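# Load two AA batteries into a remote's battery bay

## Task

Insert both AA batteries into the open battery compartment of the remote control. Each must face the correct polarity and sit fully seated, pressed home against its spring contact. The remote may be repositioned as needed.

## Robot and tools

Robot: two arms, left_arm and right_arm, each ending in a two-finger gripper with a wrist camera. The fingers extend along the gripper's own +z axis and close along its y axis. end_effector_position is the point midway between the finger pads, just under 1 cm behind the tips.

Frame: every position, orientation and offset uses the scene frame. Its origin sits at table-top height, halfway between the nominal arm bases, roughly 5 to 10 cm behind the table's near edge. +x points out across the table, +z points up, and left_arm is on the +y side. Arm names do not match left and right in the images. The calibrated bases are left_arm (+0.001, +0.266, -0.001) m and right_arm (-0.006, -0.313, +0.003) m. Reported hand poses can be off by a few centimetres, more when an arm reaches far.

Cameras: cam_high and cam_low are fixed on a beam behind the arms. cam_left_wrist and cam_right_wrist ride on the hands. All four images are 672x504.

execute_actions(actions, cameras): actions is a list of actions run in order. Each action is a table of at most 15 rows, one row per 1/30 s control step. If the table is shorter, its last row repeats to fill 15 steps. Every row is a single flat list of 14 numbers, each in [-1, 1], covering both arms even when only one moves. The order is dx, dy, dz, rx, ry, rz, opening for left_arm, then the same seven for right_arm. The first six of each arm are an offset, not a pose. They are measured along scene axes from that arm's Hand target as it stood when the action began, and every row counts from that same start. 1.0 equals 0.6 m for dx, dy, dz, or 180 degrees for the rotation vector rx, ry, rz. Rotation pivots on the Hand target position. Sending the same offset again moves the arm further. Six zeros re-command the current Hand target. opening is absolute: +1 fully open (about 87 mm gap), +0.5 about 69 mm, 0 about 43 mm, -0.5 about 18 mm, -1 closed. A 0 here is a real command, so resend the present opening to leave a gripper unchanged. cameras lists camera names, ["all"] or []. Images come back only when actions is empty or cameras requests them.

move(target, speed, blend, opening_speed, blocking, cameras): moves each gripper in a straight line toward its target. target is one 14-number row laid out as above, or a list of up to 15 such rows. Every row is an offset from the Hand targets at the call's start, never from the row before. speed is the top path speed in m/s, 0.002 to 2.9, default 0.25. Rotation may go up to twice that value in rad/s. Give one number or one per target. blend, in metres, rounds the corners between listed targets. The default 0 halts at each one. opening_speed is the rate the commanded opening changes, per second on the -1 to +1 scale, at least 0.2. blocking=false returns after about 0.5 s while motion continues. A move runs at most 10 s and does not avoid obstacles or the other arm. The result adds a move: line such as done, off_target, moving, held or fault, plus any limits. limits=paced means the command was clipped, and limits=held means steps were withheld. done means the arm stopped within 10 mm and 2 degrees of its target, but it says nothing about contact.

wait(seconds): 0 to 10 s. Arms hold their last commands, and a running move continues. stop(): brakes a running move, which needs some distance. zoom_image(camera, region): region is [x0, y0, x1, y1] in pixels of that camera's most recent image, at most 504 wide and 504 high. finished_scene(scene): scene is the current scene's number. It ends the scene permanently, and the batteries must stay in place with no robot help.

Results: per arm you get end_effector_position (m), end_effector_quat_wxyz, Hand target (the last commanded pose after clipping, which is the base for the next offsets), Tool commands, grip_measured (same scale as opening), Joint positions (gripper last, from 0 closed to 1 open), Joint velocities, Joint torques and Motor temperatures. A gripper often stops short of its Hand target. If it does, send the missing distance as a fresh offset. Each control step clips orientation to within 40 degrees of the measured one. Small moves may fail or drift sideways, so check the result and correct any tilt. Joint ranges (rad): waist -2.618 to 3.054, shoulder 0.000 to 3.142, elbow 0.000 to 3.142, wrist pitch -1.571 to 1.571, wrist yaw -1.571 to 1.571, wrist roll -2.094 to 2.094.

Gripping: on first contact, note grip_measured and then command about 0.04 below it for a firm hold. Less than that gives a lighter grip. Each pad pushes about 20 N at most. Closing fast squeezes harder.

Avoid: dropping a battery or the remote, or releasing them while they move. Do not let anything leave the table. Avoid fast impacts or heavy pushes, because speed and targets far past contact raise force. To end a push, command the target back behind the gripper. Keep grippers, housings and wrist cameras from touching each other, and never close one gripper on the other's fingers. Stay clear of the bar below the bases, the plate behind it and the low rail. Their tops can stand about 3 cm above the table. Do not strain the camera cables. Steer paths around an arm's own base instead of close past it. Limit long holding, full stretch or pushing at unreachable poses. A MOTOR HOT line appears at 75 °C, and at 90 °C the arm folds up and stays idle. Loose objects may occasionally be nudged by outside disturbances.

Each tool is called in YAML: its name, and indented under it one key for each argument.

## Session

execute_actions:
  actions: []

Scene clock: 0.00 s.
left_arm: end_effector_position=(+0.3815, +0.2671, +0.0238) grip_measured=+1.000 end_effector_quat_wxyz=(+0.543, -0.021, +0.838, +0.041) | right_arm: end_effector_position=(+0.3816, -0.3134, +0.0398) grip_measured=+1.000 end_effector_quat_wxyz=(+0.572, -0.007, +0.818, -0.052)
Joint positions: left_arm=[-0.038 1.574 0.374 0.811 -0.14 -0.025 1] | right_arm=[0.06 1.627 0.369 0.916 0.144 -0.05 1]
Joint velocities: within noise
Joint torques (N m): no reading
Motor temperatures (°C): left_arm=[23 20 23 21 19 20 19] | right_arm=[22 20 25 20 19 21 22]
Heat: left arm: 23 °C; right arm: 25 °C.
Hand target: left_arm +0.3820, +0.2675, +0.0254; +0.544, -0.022, +0.838, +0.041 | right_arm +0.3859, -0.3130, +0.0478; +0.582, -0.006, +0.811, -0.051
Tool commands: left_gripper/opening=+1.0 right_gripper/opening=+1.0
camera_calibration:
cam_left_wrist: T_world_to_cam=[[0.094143, -0.994792, -0.0390578, 0.230128], [-0.949151, -0.0778469, -0.305046, 0.413461], [0.300417, 0.0657897, -0.951536, 0.0349938], [0, 0, 0, 1]] pos_world=[0.360259, 0.258814, 0.168411]
cam_right_wrist: T_world_to_cam=[[-0.0391975, -0.994967, 0.0922151, -0.301563], [-0.938431, 0.00495498, -0.345432, 0.394708], [0.343237, -0.100077, -0.933902, 0.021794], [0, 0, 0, 1]] pos_world=[0.351105, -0.29982, 0.184507]

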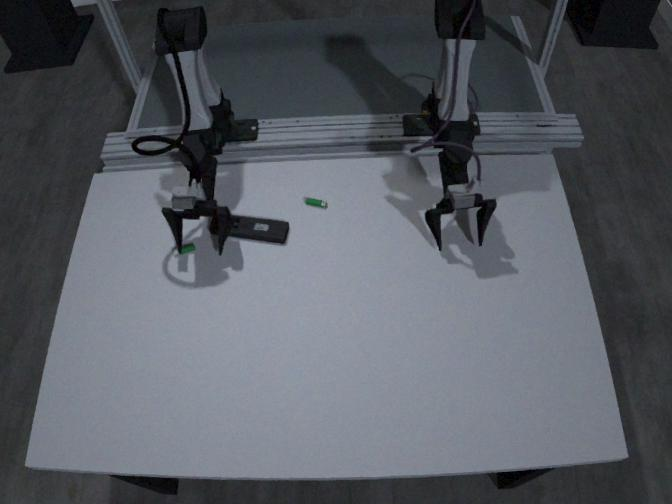

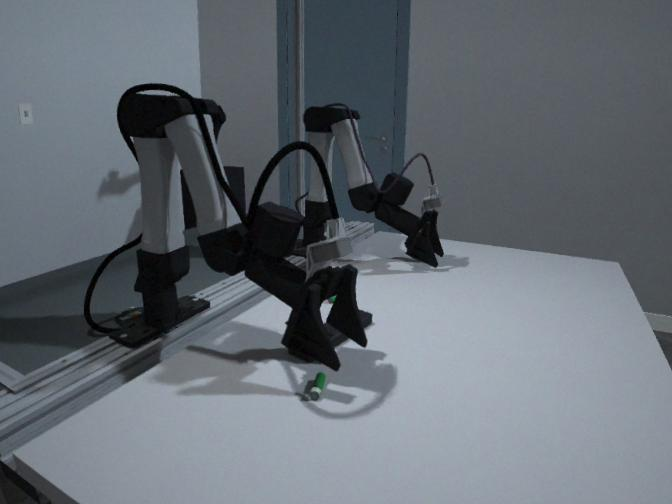

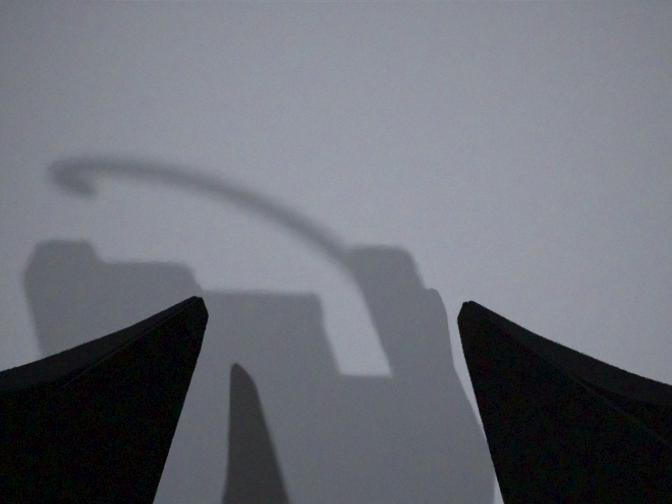

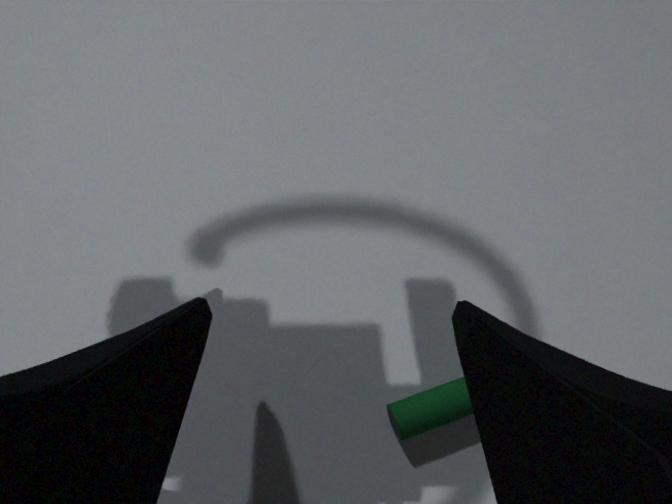

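move:
  target:
    - [0,0,0,0,0,0,1,0,0,0.16,0,0,0,1]
    - [0,0,0.15,0,0,0,1,-0.143,0.155,0.337,0.033,0.209,0.006,1]
  speed: 0.3
  blend: 0.04
  cameras: ["cam_high","cam_right_wrist"]

Scene clock: 35.93 s.
left_arm: end_effector_position=(+0.3791, +0.2664, +0.1051) grip_measured=+1.000 end_effector_quat_wxyz=(+0.537, -0.021, +0.842, +0.041) | right_arm: end_effector_position=(+0.2982, -0.2250, +0.2438) grip_measured=+1.000 end_effector_quat_wxyz=(+0.287, -0.002, +0.958, -0.010)
Joint positions: left_arm=[-0.038 1.239 0.556 0.28 -0.14 -0.025 1] | right_arm=[0.36 1.442 1.61 -1.187 0.22 0.301 1]
Joint torques (N m): left_arm=[0.32 -5.61 8.13 1.96 0.02 -0.03] | right_arm=[0.69 -4.6 8.92 1.39 0 0.18]
Heat: left arm: 25 °C; right arm: 27 °C.
Hand target: left_arm +0.3821, +0.2675, +0.1155; +0.544, -0.022, +0.838, +0.041 | right_arm +0.3001, -0.2201, +0.2500; +0.290, +0.000, +0.957, +0.000
Off the commanded pose: left_arm 0.011 m, 1 deg | right_arm 0.008 m, 1 deg.
move: off_target (left_arm)
camera_calibration:
cam_right_wrist: T_world_to_cam=[[0.00635649, -0.999883, 0.013911, -0.231275], [-0.959298, -0.00216974, 0.282386, 0.237935], [-0.282323, -0.0151398, -0.9592, 0.461624], [0, 0, 0, 1]] pos_world=[0.360048, -0.223743, 0.378817]
Images, in order (width x height): cam_high 672x504, cam_right_wrist 672x504.

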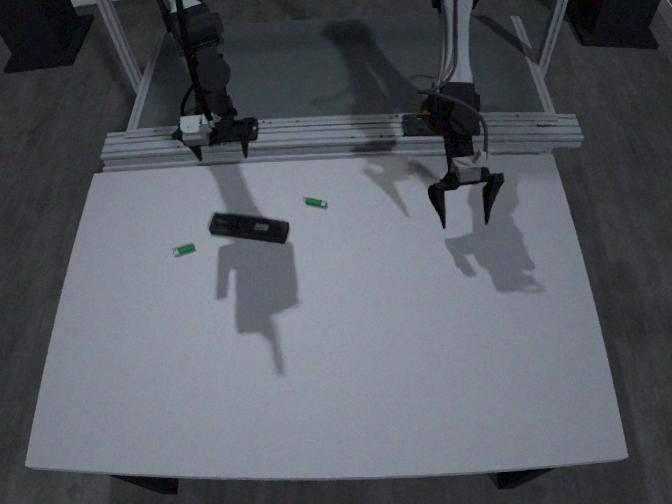

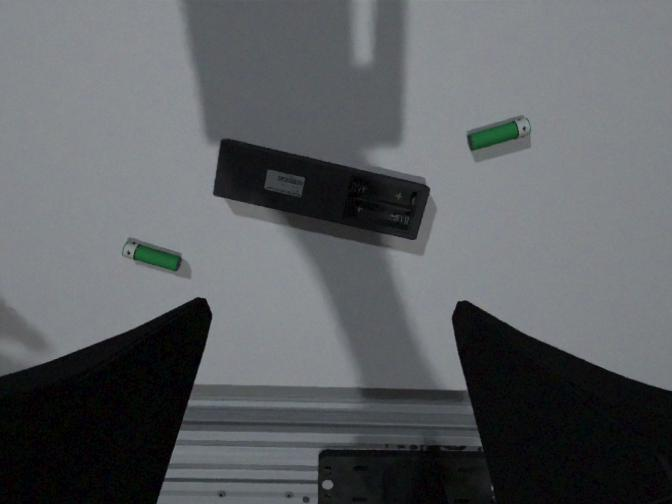

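zoom_image:
  camera: "cam_right_wrist"
  region: [200, 120, 440, 260]

zoom_image:
  camera: "cam_right_wrist"
  region: [330, 150, 450, 250]

zoom_image:
  camera: "cam_right_wrist"
  region: [450, 90, 550, 170]

Scaled by 2.100.

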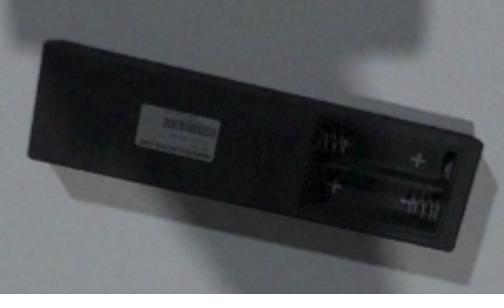

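Scaled by 4.200.

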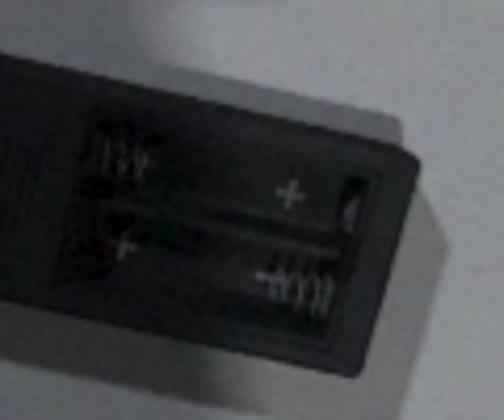

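Scaled by 5.040.

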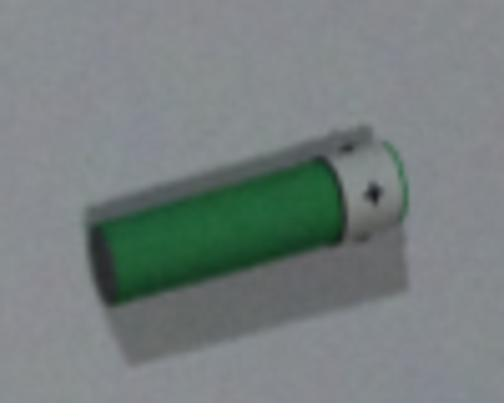

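move:
  target: [0,0,0.08,0,0,0,1,-0.0918,0.2677,-0.2667,-0.124,0.1587,0.4092,0.0]
  speed: 0.3
  cameras: ["cam_right_wrist"]

Scene clock: 158.60 s.
left_arm: end_effector_position=(+0.3805, +0.2658, +0.1501) grip_measured=+1.000 end_effector_quat_wxyz=(+0.535, -0.021, +0.844, +0.042) | right_arm: end_effector_position=(+0.2447, -0.0641, +0.0878) grip_measured=+0.000 end_effector_quat_wxyz=(+0.001, -0.609, +0.793, -0.007)
Joint positions: left_arm=[-0.038 1.168 0.708 0.051 -0.14 -0.025 1] | right_arm=[0.838 2.03 1.733 -1.271 0.022 -0.463 0.5]
Joint torques (N m): left_arm=[0.53 -5.65 8.61 1.96 0.05 -0.03] | right_arm=[0.62 -10.02 8.43 0.3 -0.13 -0.04]
Motor temperatures (°C): left_arm=[23 25 33 31 19 20 19] | right_arm=[22 22 33 24 19 21 22]
Heat: left arm: 33 °C; right arm: 33 °C.
Hand target: left_arm +0.3820, +0.2675, +0.1634; +0.544, -0.022, +0.838, +0.041 | right_arm +0.2449, -0.0594, +0.0900; +0.000, -0.615, +0.788, +0.000
Off the commanded pose: left_arm 0.014 m, 1 deg | right_arm 0.005 m, 1 deg.
move: off_target (left_arm)
camera_calibration:
cam_right_wrist: T_world_to_cam=[[0.967039, -0.254612, 0.00298009, -0.254165], [-0.165547, -0.619785, 0.767112, -0.0453187], [-0.193469, -0.74232, -0.641506, 0.203], [0, 0, 0, 1]] pos_world=[0.277559, 0.05789, 0.165748]
Images, in order (width x height): cam_right_wrist 672x504.

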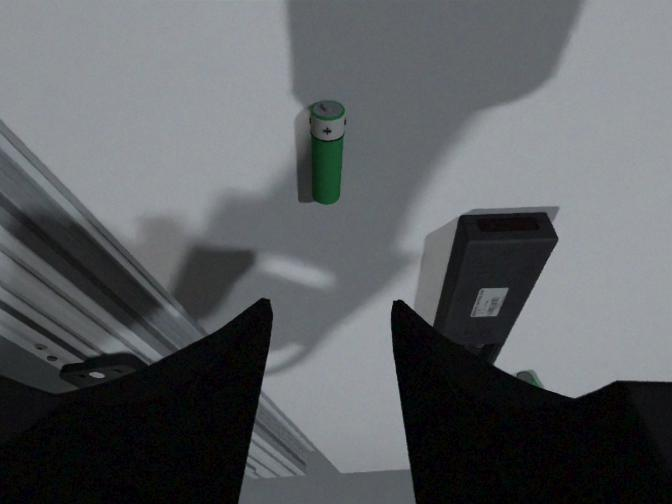

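move:
  target:
    - [0,0,0,0,0,0,1,-0.002,0,-0.1433,0,0,0,0.0]
    - [0,0,0,0,0,0,1,-0.002,0,-0.1433,0,0,0,-0.66]
    - [0,0,0,0,0,0,1,-0.002,0,-0.05,0,0,0,-0.66]
  speed: 0.15
  opening_speed: 0.6
  cameras: ["cam_right_wrist"]

Scene clock: 175.87 s.
left_arm: end_effector_position=(+0.3805, +0.2658, +0.1500) grip_measured=+1.000 end_effector_quat_wxyz=(+0.534, -0.021, +0.844, +0.042) | right_arm: end_effector_position=(+0.2407, -0.0679, +0.0376) grip_measured=-0.603 end_effector_quat_wxyz=(-0.028, -0.610, +0.792, -0.012)
Joint positions: left_arm=[-0.038 1.168 0.708 0.05 -0.14 -0.025 1] | right_arm=[0.838 2.099 1.624 -1.153 0.021 -0.464 0.199]
Joint torques (N m): left_arm=[0.54 -5.63 8.66 1.94 0.05 -0.02] | right_arm=[0.66 -16.32 8.17 0.15 -0.13 -0.04]
Heat: left arm: 34 °C; right arm: 33 °C.
Hand target: left_arm +0.3820, +0.2675, +0.1634; +0.544, -0.022, +0.838, +0.041 | right_arm +0.2438, -0.0593, +0.0599; +0.000, -0.615, +0.788, +0.000
Off the commanded pose: left_arm 0.014 m, 1 deg | right_arm 0.024 m, 4 deg.
move: off_target (left_arm, right_arm)
camera_calibration:
cam_right_wrist: T_world_to_cam=[[0.966819, -0.254317, -0.0241479, -0.250062], [-0.133931, -0.5851, 0.799825, -0.0163464], [-0.217538, -0.770052, -0.599747, 0.169548], [0, 0, 0, 1]] pos_world=[0.276458, 0.0574016, 0.108722]
Images, in order (width x height): cam_right_wrist 672x504.

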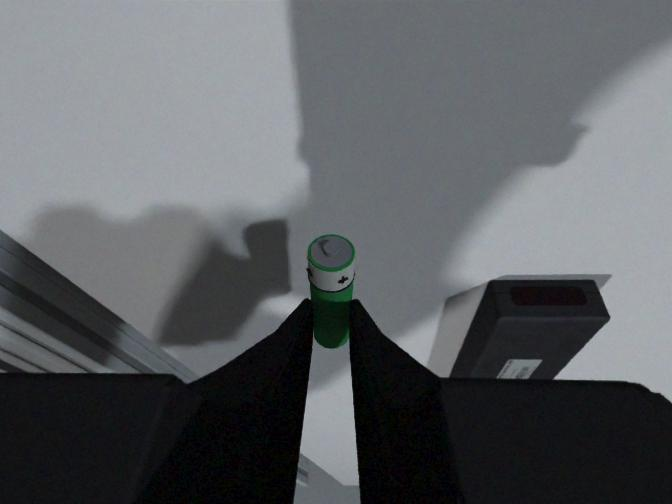

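move:
  target:
    - [0,0,0,0,0,0,1,0.0,-0.03,0.0667,0,0,0,-0.66]
    - [0,0,0,0,0,0,1,0.027,-0.5095,0.0667,0,0,0.0778,-0.66]
    - [0,0,0,0,0,0,1,0.027,-0.5095,-0.0932,0,0,0.0778,-0.66]
    - [0,0,0,0,0,0,1,0.027,-0.5095,-0.0932,0,0,0.0778,-0.35]
    - [0,0,0,0,0,0,1,0.027,-0.5095,0.08,0,0,0.0778,-0.35]
  speed: [0.2,0.25,0.12,0.1,0.15]
  blend: [0.03,0.0,0,0,0]
  opening_speed: 0.6
  cameras: ["cam_right_wrist"]

Scene clock: 203.17 s.
left_arm: end_effector_position=(+0.3805, +0.2658, +0.1500) grip_measured=+1.000 end_effector_quat_wxyz=(+0.534, -0.021, +0.844, +0.042) | right_arm: end_effector_position=(+0.2565, -0.3658, +0.0959) grip_measured=-0.350 end_effector_quat_wxyz=(+0.017, +0.704, -0.710, -0.007)
Joint positions: left_arm=[-0.038 1.168 0.708 0.05 -0.14 -0.025 1] | right_arm=[-0.039 1.565 1.192 -1.223 0.017 -1.592 0.325]
Joint torques (N m): left_arm=[0.54 -5.64 8.64 1.95 0.04 -0.03] | right_arm=[-0.35 -8.88 8.06 0.13 -0.19 -0.07]
Motor temperatures (°C): left_arm=[23 25 35 31 19 20 19] | right_arm=[22 32 32 22 19 21 23]
Heat: left arm: 35 °C; right arm: 32 °C.
Hand target: left_arm +0.3820, +0.2675, +0.1634; +0.544, -0.022, +0.838, +0.041 | right_arm +0.2600, -0.3650, +0.1079; +0.000, +0.707, -0.707, +0.000
Off the commanded pose: left_arm 0.014 m, 1 deg | right_arm 0.013 m, 2 deg.
move: off_target (left_arm, right_arm); blend cut to 0.022 m at target 1
camera_calibration:
cam_right_wrist: T_world_to_cam=[[0.999107, -0.00532116, -0.0419092, -0.25519], [0.0289547, -0.636124, 0.771043, -0.292709], [-0.0307623, -0.771568, -0.635402, -0.066388], [0, 0, 0, 1]] pos_world=[0.261395, -0.23878, 0.172813]
Images, in order (width x height): cam_right_wrist 672x504.

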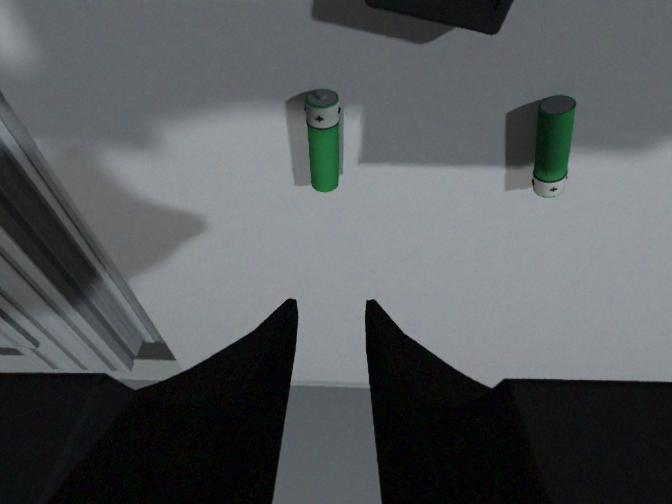

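move:
  target:
    - [0,0,0,0,0,0,1,0.084,0.2705,-0.03,0,0,-0.0667,0.7]
    - [0,0,0,0,0,0,1,0.084,0.2705,-0.1598,0,0,-0.0667,0.7]
    - [0,0,0,0,0,0,1,0.084,0.2705,-0.1598,0,0,-0.0667,0.0]
    - [0,0,0,0,0,0,1,0.084,0.2705,-0.09,0,0,-0.0667,0.0]
  speed: [0.25,0.12,0.1,0.1]
  opening_speed: 0.6
  cameras: ["cam_right_wrist"]

Scene clock: 223.60 s.
left_arm: end_effector_position=(+0.3805, +0.2658, +0.1500) grip_measured=+1.000 end_effector_quat_wxyz=(+0.534, -0.021, +0.844, +0.042) | right_arm: end_effector_position=(+0.3038, -0.2058, +0.0346) grip_measured=+0.080 end_effector_quat_wxyz=(-0.025, -0.633, +0.774, +0.004)
Joint positions: left_arm=[-0.038 1.168 0.708 0.05 -0.14 -0.025 1] | right_arm=[0.432 1.963 1.419 -1.07 0.009 -0.93 0.54]
Joint torques (N m): left_arm=[0.55 -5.67 8.64 1.95 0.05 -0.03] | right_arm=[0.01 -14.15 8.24 0.1 -0.07 0.13]
Heat: left arm: 36 °C; right arm: 32 °C.
Hand target: left_arm +0.3820, +0.2675, +0.1634; +0.544, -0.022, +0.838, +0.041 | right_arm +0.3105, -0.2028, +0.0539; +0.000, -0.629, +0.777, +0.000
Off the commanded pose: left_arm 0.014 m, 1 deg | right_arm 0.021 m, 3 deg.
move: off_target (left_arm, right_arm)
camera_calibration:
cam_right_wrist: T_world_to_cam=[[0.979451, -0.196173, -0.0468258, -0.3373], [-0.0861301, -0.616788, 0.782403, -0.106512], [-0.182368, -0.762292, -0.621009, 0.0669164], [0, 0, 0, 1]] pos_world=[0.333398, -0.0808546, 0.109097]
Images, in order (width x height): cam_right_wrist 672x504.

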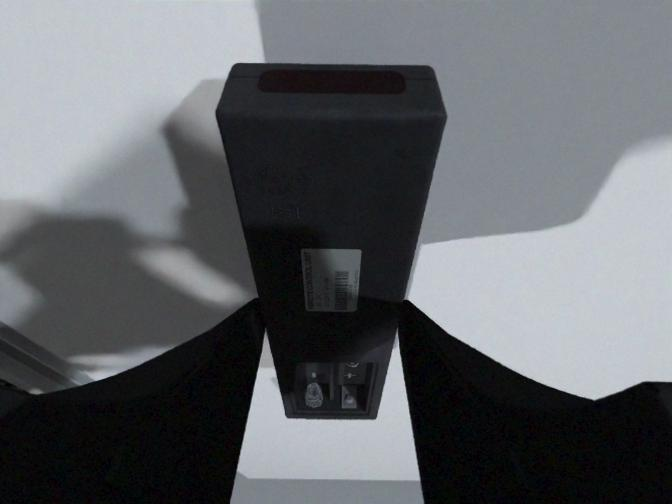

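move:
  target:
    - [-0.09,-0.12,-0.03,0.004,0.019,-0.22,1,0.0228,0.0698,0.0333,0,0,0.15,0.0]
    - [-0.187,-0.246,-0.0723,0.0084,0.0389,-0.441,1,0.0228,0.0698,-0.068,0,0,0.15,0.0]
    - [-0.187,-0.246,-0.0723,0.0084,0.0389,-0.441,1,0.0228,0.0698,-0.068,0,0,0.15,0.7]
    - [-0.187,-0.246,-0.0723,0.0084,0.0389,-0.441,1,0.0228,0.0698,0.12,0,0,0.15,0.7]
  speed: [0.2,0.15,0.1,0.2]
  opening_speed: 0.7
  cameras: ["cam_right_wrist","cam_left_wrist"]

Scene clock: 245.10 s.
left_arm: end_effector_position=(+0.2695, +0.1241, +0.1139) grip_measured=+1.000 end_effector_quat_wxyz=(+0.395, +0.521, +0.696, -0.297) | right_arm: end_effector_position=(+0.3230, -0.1648, +0.1090) grip_measured=+0.700 end_effector_quat_wxyz=(+0.019, +0.787, -0.617, -0.006)
Joint positions: left_arm=[-0.044 1.256 0.803 -0.554 0.95 0.943 1] | right_arm=[0.531 1.985 1.753 -1.372 0.009 -1.272 0.85]
Joint torques (N m): left_arm=[-0.95 -3.52 7.9 1.11 0.75 0.06] | right_arm=[0.91 -13.7 8.06 0.15 -0.07 -0.06]
Heat: left arm: 36 °C; right arm: 35 °C.
Hand target: left_arm +0.2699, +0.1199, +0.1200; +0.397, +0.527, +0.687, -0.304 | right_arm +0.3242, -0.1609, +0.1260; +0.000, +0.793, -0.609, +0.000
Off the commanded pose: left_arm 0.007 m, 1 deg | right_arm 0.017 m, 2 deg.
move: off_target (right_arm)
camera_calibration:
cam_left_wrist: T_world_to_cam=[[-0.955266, -0.295685, 0.00601768, 0.292841], [-0.291333, 0.937315, -0.191219, 0.00713144], [0.0509002, -0.184418, -0.981529, 0.265446], [0, 0, 0, 1]] pos_world=[0.268308, 0.128857, 0.260144]
cam_right_wrist: T_world_to_cam=[[0.96926, 0.241774, -0.0456093, -0.269235], [0.188054, -0.608457, 0.770983, -0.223775], [0.158652, -0.755861, -0.63522, 0.040415], [0, 0, 0, 1]] pos_world=[0.296628, -0.0405152, 0.185919]
Images, in order (width x height): cam_left_wrist 672x504, cam_right_wrist 672x504.

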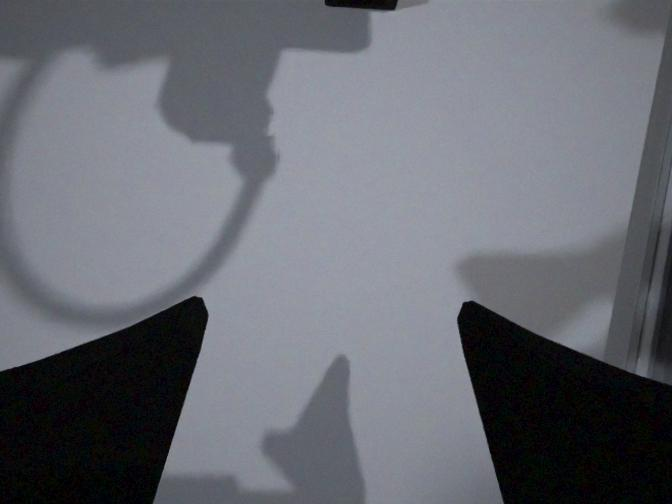

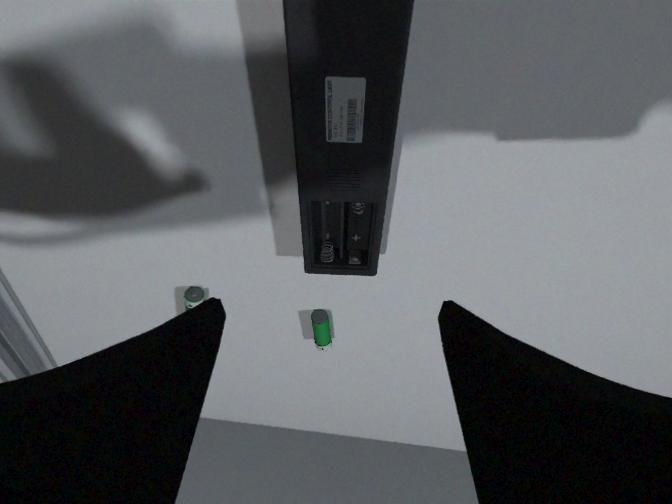

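move:
  target:
    - [0,0,0,0,0,0,1,0.03,-0.18,0.02,0,0,-0.5,0.0]
    - [0.0168,-0.133,-0.033,0,0,0,1,0.0577,-0.3665,-0.0767,-0.0342,0.1256,-0.9887,-0.1]
  speed: [0.25,0.25]
  blend: 0.04
  cameras: ["cam_right_wrist","cam_left_wrist"]

Scene clock: 278.33 s.
left_arm: end_effector_position=(+0.2807, +0.0406, +0.1061) grip_measured=+1.000 end_effector_quat_wxyz=(+0.401, +0.528, +0.683, -0.307) | right_arm: end_effector_position=(+0.3561, -0.3818, +0.0861) grip_measured=-0.100 end_effector_quat_wxyz=(-0.099, +0.594, +0.795, +0.074)
Joint positions: left_arm=[-0.358 1.349 0.775 -0.148 0.777 0.592 1] | right_arm=[-0.378 2.176 1.894 -1.434 -0.196 0.901 0.45]
Joint torques (N m): left_arm=[-1.05 -4.6 4.98 1.87 0.19 -0.11] | right_arm=[0.06 -10.81 5.03 0.27 -0.18 0.19]
Motor temperatures (°C): left_arm=[23 23 35 30 20 20 19] | right_arm=[23 37 32 21 19 21 22]
Heat: left arm: 35 °C; right arm: 37 °C.
Hand target: left_arm +0.2798, +0.0402, +0.1001; +0.397, +0.527, +0.687, -0.304 | right_arm +0.3588, -0.3808, +0.0799; -0.104, +0.600, +0.789, +0.079
Off the commanded pose: left_arm 0.006 m, 1 deg | right_arm 0.007 m, 1 deg.
move: done
camera_calibration:
cam_left_wrist: T_world_to_cam=[[-0.96347, -0.267811, 0.00190601, 0.280599], [-0.261944, 0.940833, -0.214986, 0.0814161], [0.0557824, -0.207632, -0.976615, 0.240982], [0, 0, 0, 1]] pos_world=[0.278233, 0.0485842, 0.252315]
cam_right_wrist: T_world_to_cam=[[-0.959008, -0.28325, -0.00856247, 0.23316], [-0.131804, 0.419097, 0.898324, 0.150809], [-0.250862, 0.862628, -0.439251, 0.603443], [0, 0, 0, 1]] pos_world=[0.39486, -0.517708, 0.131584]
Images, in order (width x height): cam_left_wrist 672x504, cam_right_wrist 672x504.

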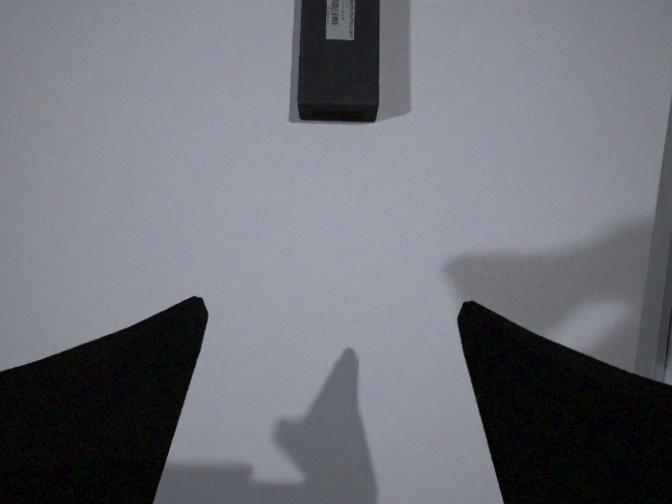

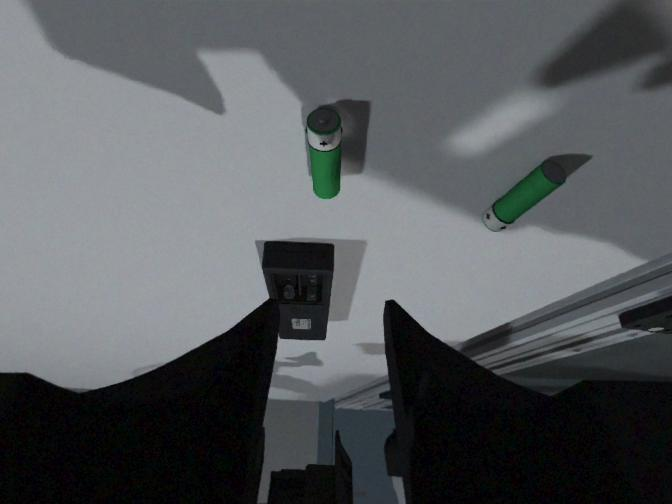

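move:
  target:
    - [0.0637,-0.2478,-0.1602,0,0,0,1,0.0045,0.0117,-0.075,0,0,0,-0.1]
    - [0.0637,-0.2478,-0.1602,0,0,0,0.0,0.0045,0.0117,-0.075,0,0,0,-0.1]
  speed: [0.15,0.1]
  opening_speed: 0.5
  cameras: ["cam_right_wrist","cam_left_wrist"]

Scene clock: 319.80 s.
left_arm: end_effector_position=(+0.3182, -0.1059, +0.0098) grip_measured=+0.095 end_effector_quat_wxyz=(+0.403, +0.529, +0.681, -0.307) | right_arm: end_effector_position=(+0.3586, -0.3780, +0.0414) grip_measured=-0.100 end_effector_quat_wxyz=(-0.100, +0.598, +0.792, +0.074)
Joint positions: left_arm=[-0.696 1.964 0.974 0.425 0.506 0.342 0.547] | right_arm=[-0.368 2.202 1.758 -1.269 -0.199 0.919 0.45]
Joint torques (N m): left_arm=[-1.01 -8.66 6.37 1.89 0.04 -0.13] | right_arm=[0.92 -10.86 5.09 0.28 -0.17 0.18]
Heat: left arm: 32 °C; right arm: 36 °C.
Hand target: left_arm +0.3182, -0.1086, +0.0041; +0.397, +0.527, +0.687, -0.304 | right_arm +0.3614, -0.3737, +0.0350; -0.104, +0.600, +0.789, +0.079
Off the commanded pose: left_arm 0.006 m, 1 deg | right_arm 0.008 m, 1 deg.
move: done
camera_calibration:
cam_left_wrist: T_world_to_cam=[[-0.964007, -0.265858, -0.0031589, 0.278036], [-0.258776, 0.940922, -0.218405, 0.207368], [0.061037, -0.209726, -0.975853, 0.112461], [0, 0, 0, 1]] pos_world=[0.314826, -0.0976132, 0.155914]
cam_right_wrist: T_world_to_cam=[[-0.961409, -0.275007, -0.00803416, 0.240116], [-0.127556, 0.419674, 0.898668, 0.188393], [-0.243768, 0.865012, -0.438557, 0.579527], [0, 0, 0, 1]] pos_world=[0.39615, -0.514328, 0.0867817]
Images, in order (width x height): cam_left_wrist 672x504, cam_right_wrist 672x504.

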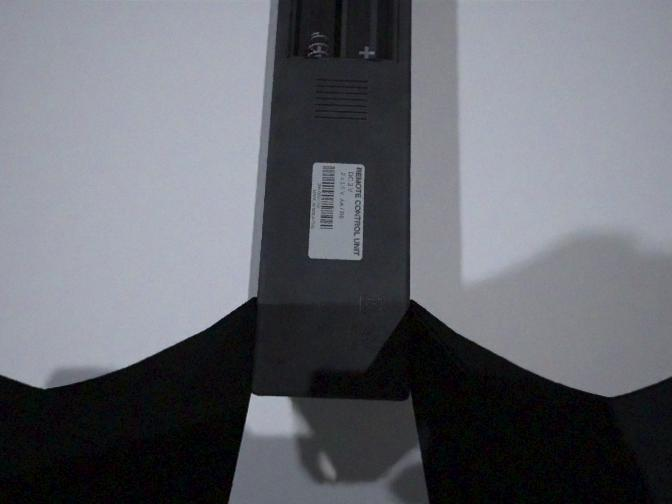

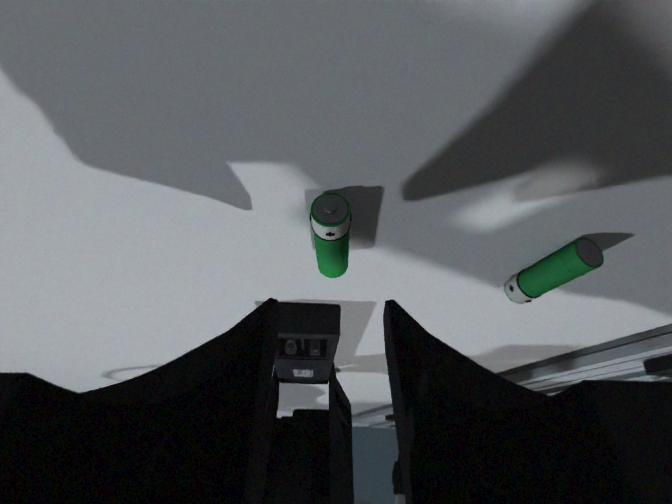

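move:
  target:
    - [0,0,0,0,0,0,0.0,-0.0045,0.016,-0.0525,0,0,0,-0.1]
    - [0,0,0,0,0,0,0.0,-0.0045,0.016,-0.0525,0,0,0,-0.66]
    - [0,0,0,0,0,0,0.0,-0.0045,0.016,0.06,0,0,0,-0.66]
  speed: [0.08,0.1,0.12]
  opening_speed: 0.5
  cameras: ["cam_right_wrist"]

Scene clock: 338.50 s.
left_arm: end_effector_position=(+0.3182, -0.1059, +0.0098) grip_measured=+0.095 end_effector_quat_wxyz=(+0.403, +0.529, +0.681, -0.307) | right_arm: end_effector_position=(+0.3510, -0.3661, +0.0454) grip_measured=-0.604 end_effector_quat_wxyz=(-0.130, +0.598, +0.788, +0.065)
Joint positions: left_arm=[-0.696 1.964 0.974 0.425 0.506 0.342 0.547] | right_arm=[-0.347 2.216 1.779 -1.336 -0.204 0.94 0.198]
Joint torques (N m): left_arm=[-1.03 -8.64 6.34 1.89 0.04 -0.13] | right_arm=[0.8 -17.51 7.86 -0.24 -0.16 0.19]
Motor temperatures (°C): left_arm=[23 28 32 31 20 20 19] | right_arm=[22 35 30 21 19 21 22]
Heat: left arm: 32 °C; right arm: 35 °C.
Hand target: left_arm +0.3182, -0.1086, +0.0041; +0.397, +0.527, +0.687, -0.304 | right_arm +0.3587, -0.3641, +0.0709; -0.104, +0.600, +0.789, +0.079
Off the commanded pose: left_arm 0.006 m, 1 deg | right_arm 0.027 m, 3 deg.
move: off_target (right_arm)
camera_calibration:
cam_right_wrist: T_world_to_cam=[[-0.960266, -0.275712, 0.0432605, 0.233156], [-0.0734547, 0.399228, 0.913904, 0.151722], [-0.269245, 0.874414, -0.403618, 0.579916], [0, 0, 0, 1]] pos_world=[0.391176, -0.503374, 0.0853188]
Images, in order (width x height): cam_right_wrist 672x504.

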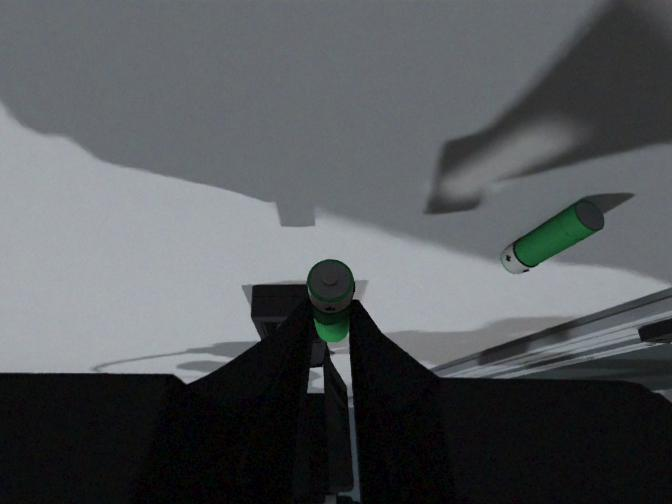

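move:
  target: [0,0,0,0,0,0,0.0,-0.0045,0.2018,0.015,-0.1082,-0.0291,-0.0055,-0.66]
  speed: 0.15
  cameras: ["cam_right_wrist","cam_left_wrist"]

Scene clock: 371.67 s.
left_arm: end_effector_position=(+0.3182, -0.1059, +0.0098) grip_measured=+0.095 end_effector_quat_wxyz=(+0.403, +0.529, +0.681, -0.307) | right_arm: end_effector_position=(+0.3497, -0.2406, +0.0642) grip_measured=-0.604 end_effector_quat_wxyz=(+0.008, +0.604, +0.796, -0.043)
Joint positions: left_arm=[-0.696 1.964 0.974 0.425 0.506 0.342 0.547] | right_arm=[0.116 1.995 1.603 -1.22 0.077 1.427 0.198]
Joint torques (N m): left_arm=[-1.03 -8.66 6.37 1.89 0.03 -0.14] | right_arm=[0.16 -15.41 5.6 0.43 0.26 0.19]
Motor temperatures (°C): left_arm=[23 31 32 31 20 20 20] | right_arm=[23 46 31 21 19 21 23]
Heat: left arm: 32 °C; right arm: 46 °C.
Hand target: left_arm +0.3182, -0.1086, +0.0041; +0.397, +0.527, +0.687, -0.304 | right_arm +0.3561, -0.2431, +0.0799; +0.036, +0.612, +0.790, -0.027
Off the commanded pose: left_arm 0.006 m, 1 deg | right_arm 0.017 m, 4 deg.
move: off_target (right_arm)
camera_calibration:
cam_left_wrist: T_world_to_cam=[[-0.964007, -0.265858, -0.0031589, 0.278036], [-0.258776, 0.940922, -0.218405, 0.207368], [0.061037, -0.209726, -0.975853, 0.112461], [0, 0, 0, 1]] pos_world=[0.314826, -0.0976132, 0.155914]
cam_right_wrist: T_world_to_cam=[[-0.961691, -0.269421, 0.0506214, 0.267221], [-0.152416, 0.678979, 0.718162, 0.191905], [-0.227859, 0.682935, -0.694032, 0.435563], [0, 0, 0, 1]] pos_world=[0.385481, -0.355766, 0.150949]
Images, in order (width x height): cam_left_wrist 672x504, cam_right_wrist 672x504.

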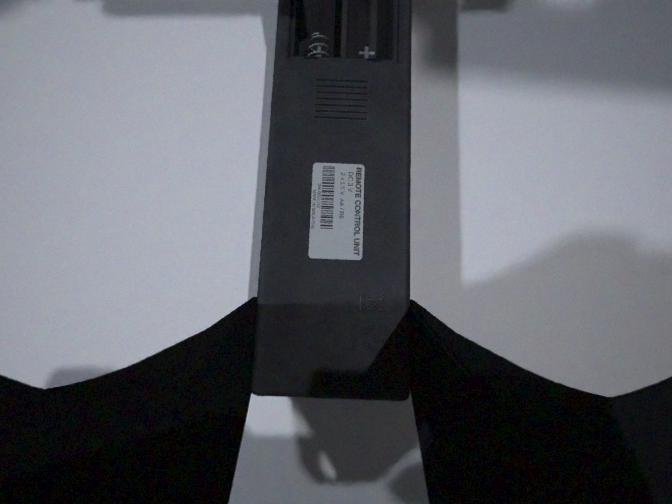

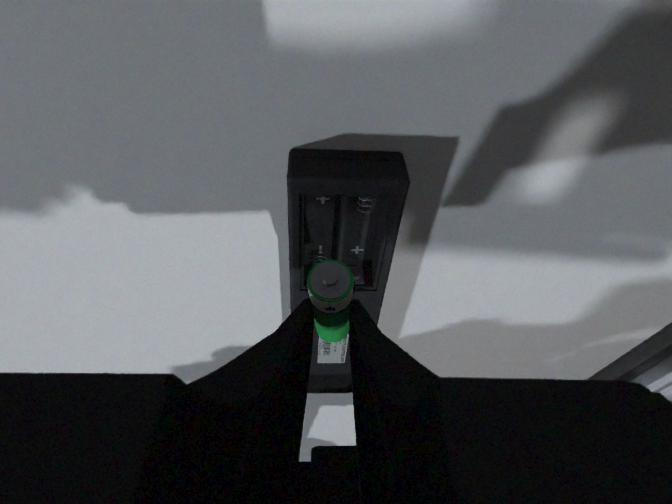

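zoom_image:
  camera: "cam_right_wrist"
  region: [270, 140, 430, 350]

Scaled by 2.400.

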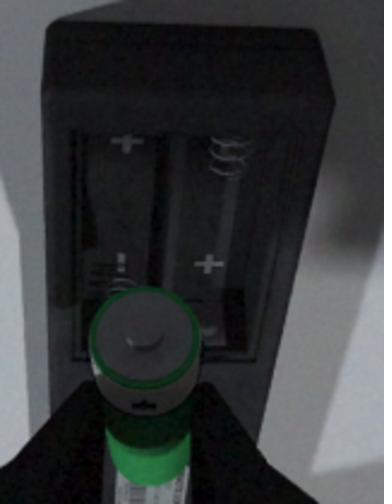

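move:
  target: [0,0,0,0,0,0,0.0,0.002,0.0005,-0.0665,-0.0039,-0.0182,-0.0083,-0.66]
  speed: 0.1
  cameras: ["cam_right_wrist"]

zoom_image:
  camera: "cam_right_wrist"
  region: [270, 140, 430, 350]

Scene clock: 421.03 s.
left_arm: end_effector_position=(+0.3198, -0.1054, +0.0098) grip_measured=+0.095 end_effector_quat_wxyz=(+0.404, +0.526, +0.684, -0.304) | right_arm: end_effector_position=(+0.3402, -0.2443, +0.0263) grip_measured=-0.604 end_effector_quat_wxyz=(+0.019, +0.615, +0.787, -0.043)
Joint positions: left_arm=[-0.696 1.964 0.974 0.428 0.496 0.337 0.547] | right_arm=[0.116 1.974 1.421 -1.044 0.092 1.455 0.198]
Joint torques (N m): left_arm=[-1.02 -8.66 6.38 1.88 0.16 -0.1] | right_arm=[0.96 -14.99 5.2 0.88 0.29 0.28]
Heat: left arm: 33 °C; right arm: 44 °C.
Hand target: left_arm +0.3182, -0.1086, +0.0041; +0.397, +0.527, +0.687, -0.304 | right_arm +0.3572, -0.2428, +0.0400; +0.061, +0.622, +0.780, -0.015
Off the commanded pose: left_arm 0.007 m, 1 deg | right_arm 0.022 m, 6 deg.
move: off_target (right_arm)
camera_calibration:
cam_right_wrist: T_world_to_cam=[[-0.969536, -0.242268, 0.0361384, 0.268743], [-0.14692, 0.693216, 0.705596, 0.22204], [-0.195995, 0.678792, -0.707692, 0.398165], [0, 0, 0, 1]] pos_world=[0.371217, -0.359086, 0.115395]
Images, in order (width x height): cam_right_wrist 672x504.

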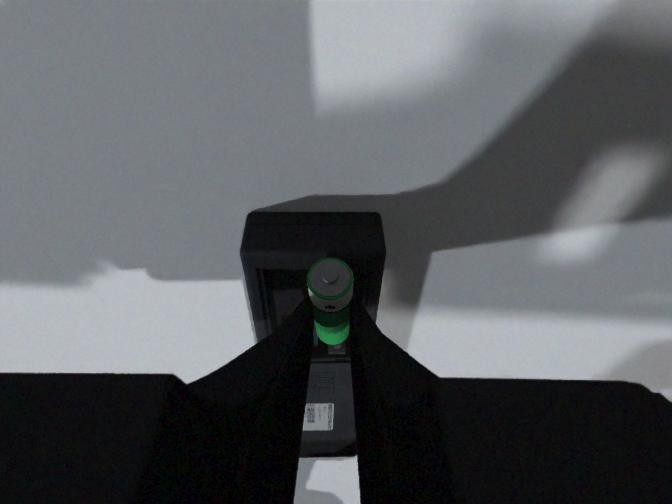

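Scaled by 2.400.

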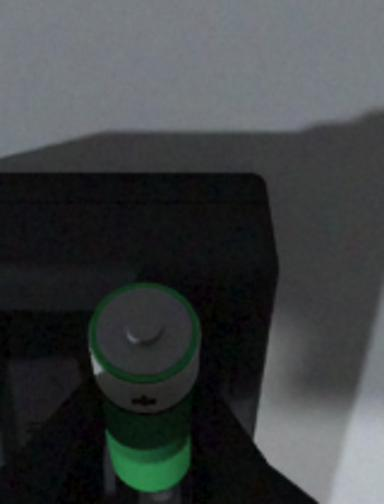

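move:
  target: [0,0,0,0,0,0,0.0,0.012,0.004,0.05,0,0,0,-0.66]
  speed: 0.1

Scene clock: 429.10 s.
left_arm: end_effector_position=(+0.3199, -0.1054, +0.0098) grip_measured=+0.095 end_effector_quat_wxyz=(+0.404, +0.526, +0.684, -0.304) | right_arm: end_effector_position=(+0.3566, -0.2409, +0.0481) grip_measured=-0.604 end_effector_quat_wxyz=(+0.036, +0.618, +0.785, -0.030)
Joint positions: left_arm=[-0.696 1.964 0.974 0.428 0.496 0.337 0.547] | right_arm=[0.122 1.972 1.51 -1.093 0.097 1.466 0.198]
Joint torques (N m): left_arm=[-1.06 -8.68 6.38 1.88 0.16 -0.09] | right_arm=[0.87 -14.8 8.16 0.24 0.26 0.21]
Heat: left arm: 33 °C; right arm: 46 °C.
Hand target: left_arm +0.3182, -0.1086, +0.0041; +0.397, +0.527, +0.687, -0.304 | right_arm +0.3645, -0.2403, +0.0701; +0.062, +0.622, +0.780, -0.015
Off the commanded pose: left_arm 0.007 m, 1 deg | right_arm 0.023 m, 3 deg.
move: off_target (right_arm)

wait:
  seconds: 0
  cameras: ["cam_right_wrist"]

zoom_image:
  camera: "cam_right_wrist"
  region: [270, 160, 430, 370]

Scene clock: 433.03 s.
left_arm: end_effector_position=(+0.3199, -0.1054, +0.0098) grip_measured=+0.095 end_effector_quat_wxyz=(+0.404, +0.526, +0.684, -0.304) | right_arm: end_effector_position=(+0.3565, -0.2409, +0.0481) grip_measured=-0.604 end_effector_quat_wxyz=(+0.036, +0.618, +0.784, -0.030)
Joint positions: left_arm=[-0.696 1.964 0.974 0.428 0.496 0.337 0.547] | right_arm=[0.122 1.972 1.51 -1.094 0.097 1.466 0.198]
Joint torques (N m): left_arm=[-1.06 -8.68 6.38 1.87 0.15 -0.1] | right_arm=[0.87 -14.79 8.16 0.24 0.25 0.21]
Heat: left arm: 33 °C; right arm: 46 °C.
Hand target: left_arm +0.3182, -0.1086, +0.0041; +0.397, +0.527, +0.687, -0.304 | right_arm +0.3645, -0.2403, +0.0701; +0.061, +0.622, +0.780, -0.015
Tool commands: left_gripper/opening=+0.0 right_gripper/opening=-0.66
Off the commanded pose: left_arm 0.007 m, 1 deg | right_arm 0.023 m, 3 deg.
camera_calibration:
cam_right_wrist: T_world_to_cam=[[-0.971477, -0.237068, -0.00561847, 0.288602], [-0.173351, 0.693805, 0.698988, 0.216609], [-0.16181, 0.680024, -0.715112, 0.402825], [0, 0, 0, 1]] pos_world=[0.3831, -0.355797, 0.138279]
Images, in order (width x height): cam_right_wrist 672x504.

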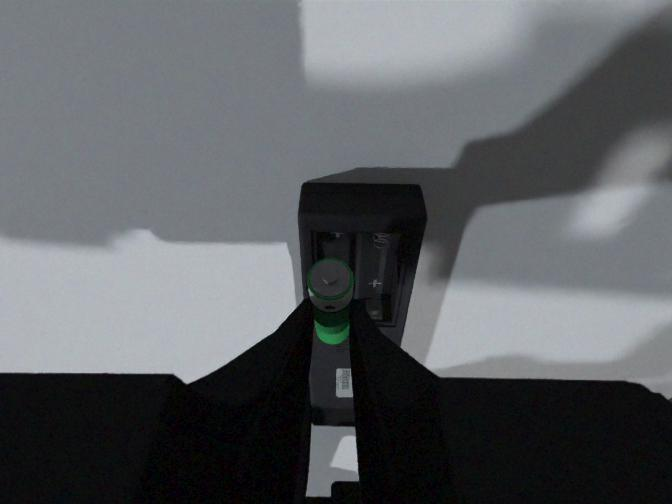

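Scaled by 2.400.

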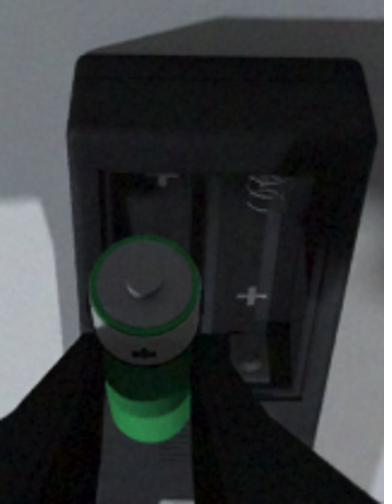

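move:
  target: [0,0,0,0,0,0,0.0,0.0088,0.006,-0.0367,0,0,0,-0.66]
  speed: 0.08

Scene clock: 462.97 s.
left_arm: end_effector_position=(+0.3199, -0.1054, +0.0098) grip_measured=+0.095 end_effector_quat_wxyz=(+0.404, +0.526, +0.684, -0.304) | right_arm: end_effector_position=(+0.3652, -0.2374, +0.0481) grip_measured=-0.604 end_effector_quat_wxyz=(+0.049, +0.619, +0.784, -0.017)
Joint positions: left_arm=[-0.696 1.964 0.974 0.428 0.496 0.337 0.547] | right_arm=[0.129 1.972 1.51 -1.058 0.098 1.473 0.198]
Joint torques (N m): left_arm=[-1.07 -8.65 6.38 1.86 0.16 -0.1] | right_arm=[0.94 -10.93 5.46 0.69 0.26 0.2]
Heat: left arm: 34 °C; right arm: 45 °C.
Hand target: left_arm +0.3182, -0.1086, +0.0041; +0.397, +0.527, +0.687, -0.304 | right_arm +0.3697, -0.2369, +0.0480; +0.061, +0.622, +0.780, -0.015
Off the commanded pose: left_arm 0.007 m, 1 deg | right_arm 0.005 m, 2 deg.
move: done

move:
  target: [0,0,0,0,0,0,0.0,-0.0162,-0.0008,-0.0367,0,0,0,-0.66]
  speed: 0.08
  cameras: ["cam_right_wrist"]

zoom_image:
  camera: "cam_right_wrist"
  region: [270, 200, 430, 370]

Scene clock: 473.97 s.
left_arm: end_effector_position=(+0.3199, -0.1054, +0.0098) grip_measured=+0.095 end_effector_quat_wxyz=(+0.404, +0.526, +0.684, -0.304) | right_arm: end_effector_position=(+0.3542, -0.2371, +0.0235) grip_measured=-0.604 end_effector_quat_wxyz=(+0.043, +0.619, +0.784, -0.023)
Joint positions: left_arm=[-0.696 1.964 0.974 0.428 0.496 0.337 0.547] | right_arm=[0.133 1.972 1.408 -0.972 0.098 1.477 0.198]
Joint torques (N m): left_arm=[-1.03 -8.64 6.35 1.87 0.16 -0.09] | right_arm=[0.72 -11.92 4.72 0.77 0.26 0.2]
Heat: left arm: 34 °C; right arm: 43 °C.
Hand target: left_arm +0.3182, -0.1086, +0.0041; +0.397, +0.527, +0.687, -0.304 | right_arm +0.3600, -0.2373, +0.0259; +0.061, +0.623, +0.780, -0.015
Off the commanded pose: left_arm 0.007 m, 1 deg | right_arm 0.006 m, 2 deg.
move: done
camera_calibration:
cam_right_wrist: T_world_to_cam=[[-0.971064, -0.237318, -0.0267457, 0.287347], [-0.188319, 0.692033, 0.696869, 0.235625], [-0.14687, 0.681741, -0.7167, 0.377468], [0, 0, 0, 1]] pos_world=[0.378843, -0.352203, 0.114017]
Images, in order (width x height): cam_right_wrist 672x504.

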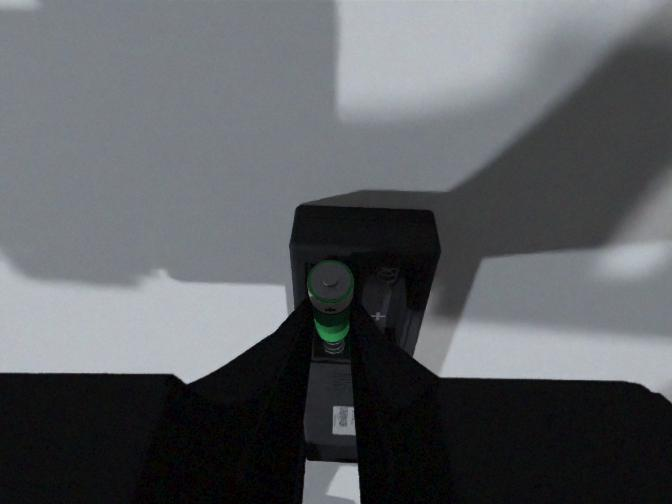

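Scaled by 2.965.

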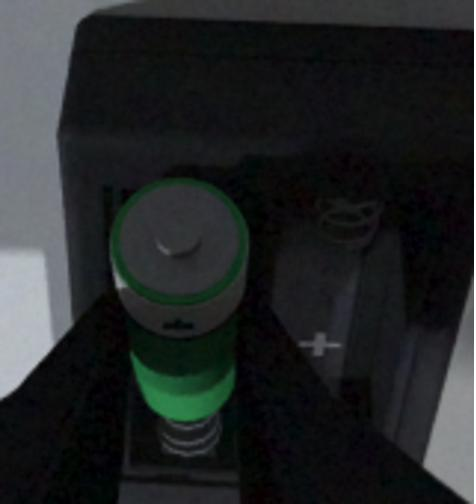

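move:
  target: [0.0042,-0.0161,0,0,0,0,0.0,-0.005,0.0226,0,0,0,0,-0.66]
  speed: 0.06
  cameras: ["cam_right_wrist"]

zoom_image:
  camera: "cam_right_wrist"
  region: [270, 200, 430, 370]

Scene clock: 480.37 s.
left_arm: end_effector_position=(+0.3239, -0.1097, +0.0099) grip_measured=+0.095 end_effector_quat_wxyz=(+0.405, +0.525, +0.684, -0.304) | right_arm: end_effector_position=(+0.3568, -0.2350, +0.0230) grip_measured=-0.604 end_effector_quat_wxyz=(+0.059, +0.623, +0.779, -0.030)
Joint positions: left_arm=[-0.698 1.981 1.001 0.419 0.493 0.333 0.547] | right_arm=[0.154 1.972 1.408 -0.965 0.132 1.511 0.198]
Joint torques (N m): left_arm=[-2.36 -8.23 7.25 1.88 0.04 -0.15] | right_arm=[2.33 -12.03 4.52 0.66 -0.02 0.23]
Heat: left arm: 34 °C; right arm: 43 °C.
Hand target: left_arm +0.3207, -0.1182, +0.0041; +0.397, +0.527, +0.687, -0.304 | right_arm +0.3570, -0.2238, +0.0259; +0.061, +0.622, +0.780, -0.015
Off the commanded pose: left_arm 0.011 m, 1 deg | right_arm 0.012 m, 2 deg.
move: off_target (left_arm, right_arm)
camera_calibration:
cam_right_wrist: T_world_to_cam=[[-0.973755, -0.224827, -0.035419, 0.294457], [-0.189677, 0.715607, 0.672257, 0.24165], [-0.125795, 0.661331, -0.73947, 0.364296], [0, 0, 0, 1]] pos_world=[0.378391, -0.347644, 0.117364]
Images, in order (width x height): cam_right_wrist 672x504.

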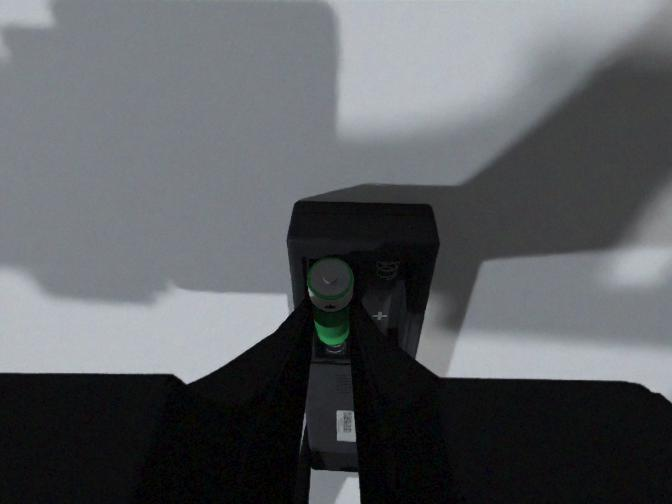

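Scaled by 2.965.

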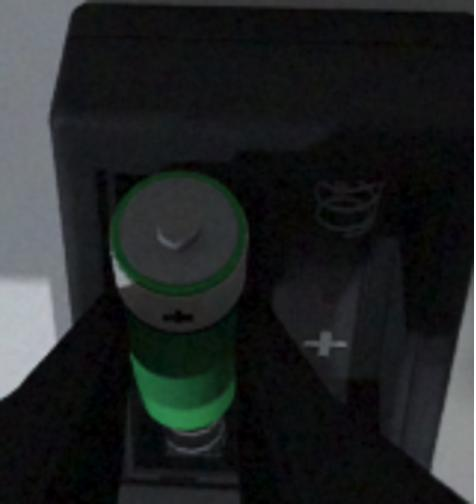

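zoom_image:
  camera: "cam_right_wrist"
  region: [285, 195, 385, 275]

Scaled by 5.040.

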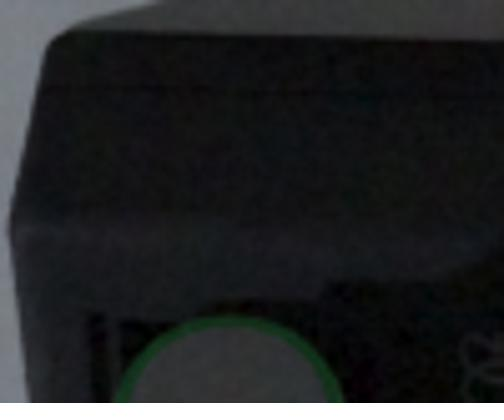

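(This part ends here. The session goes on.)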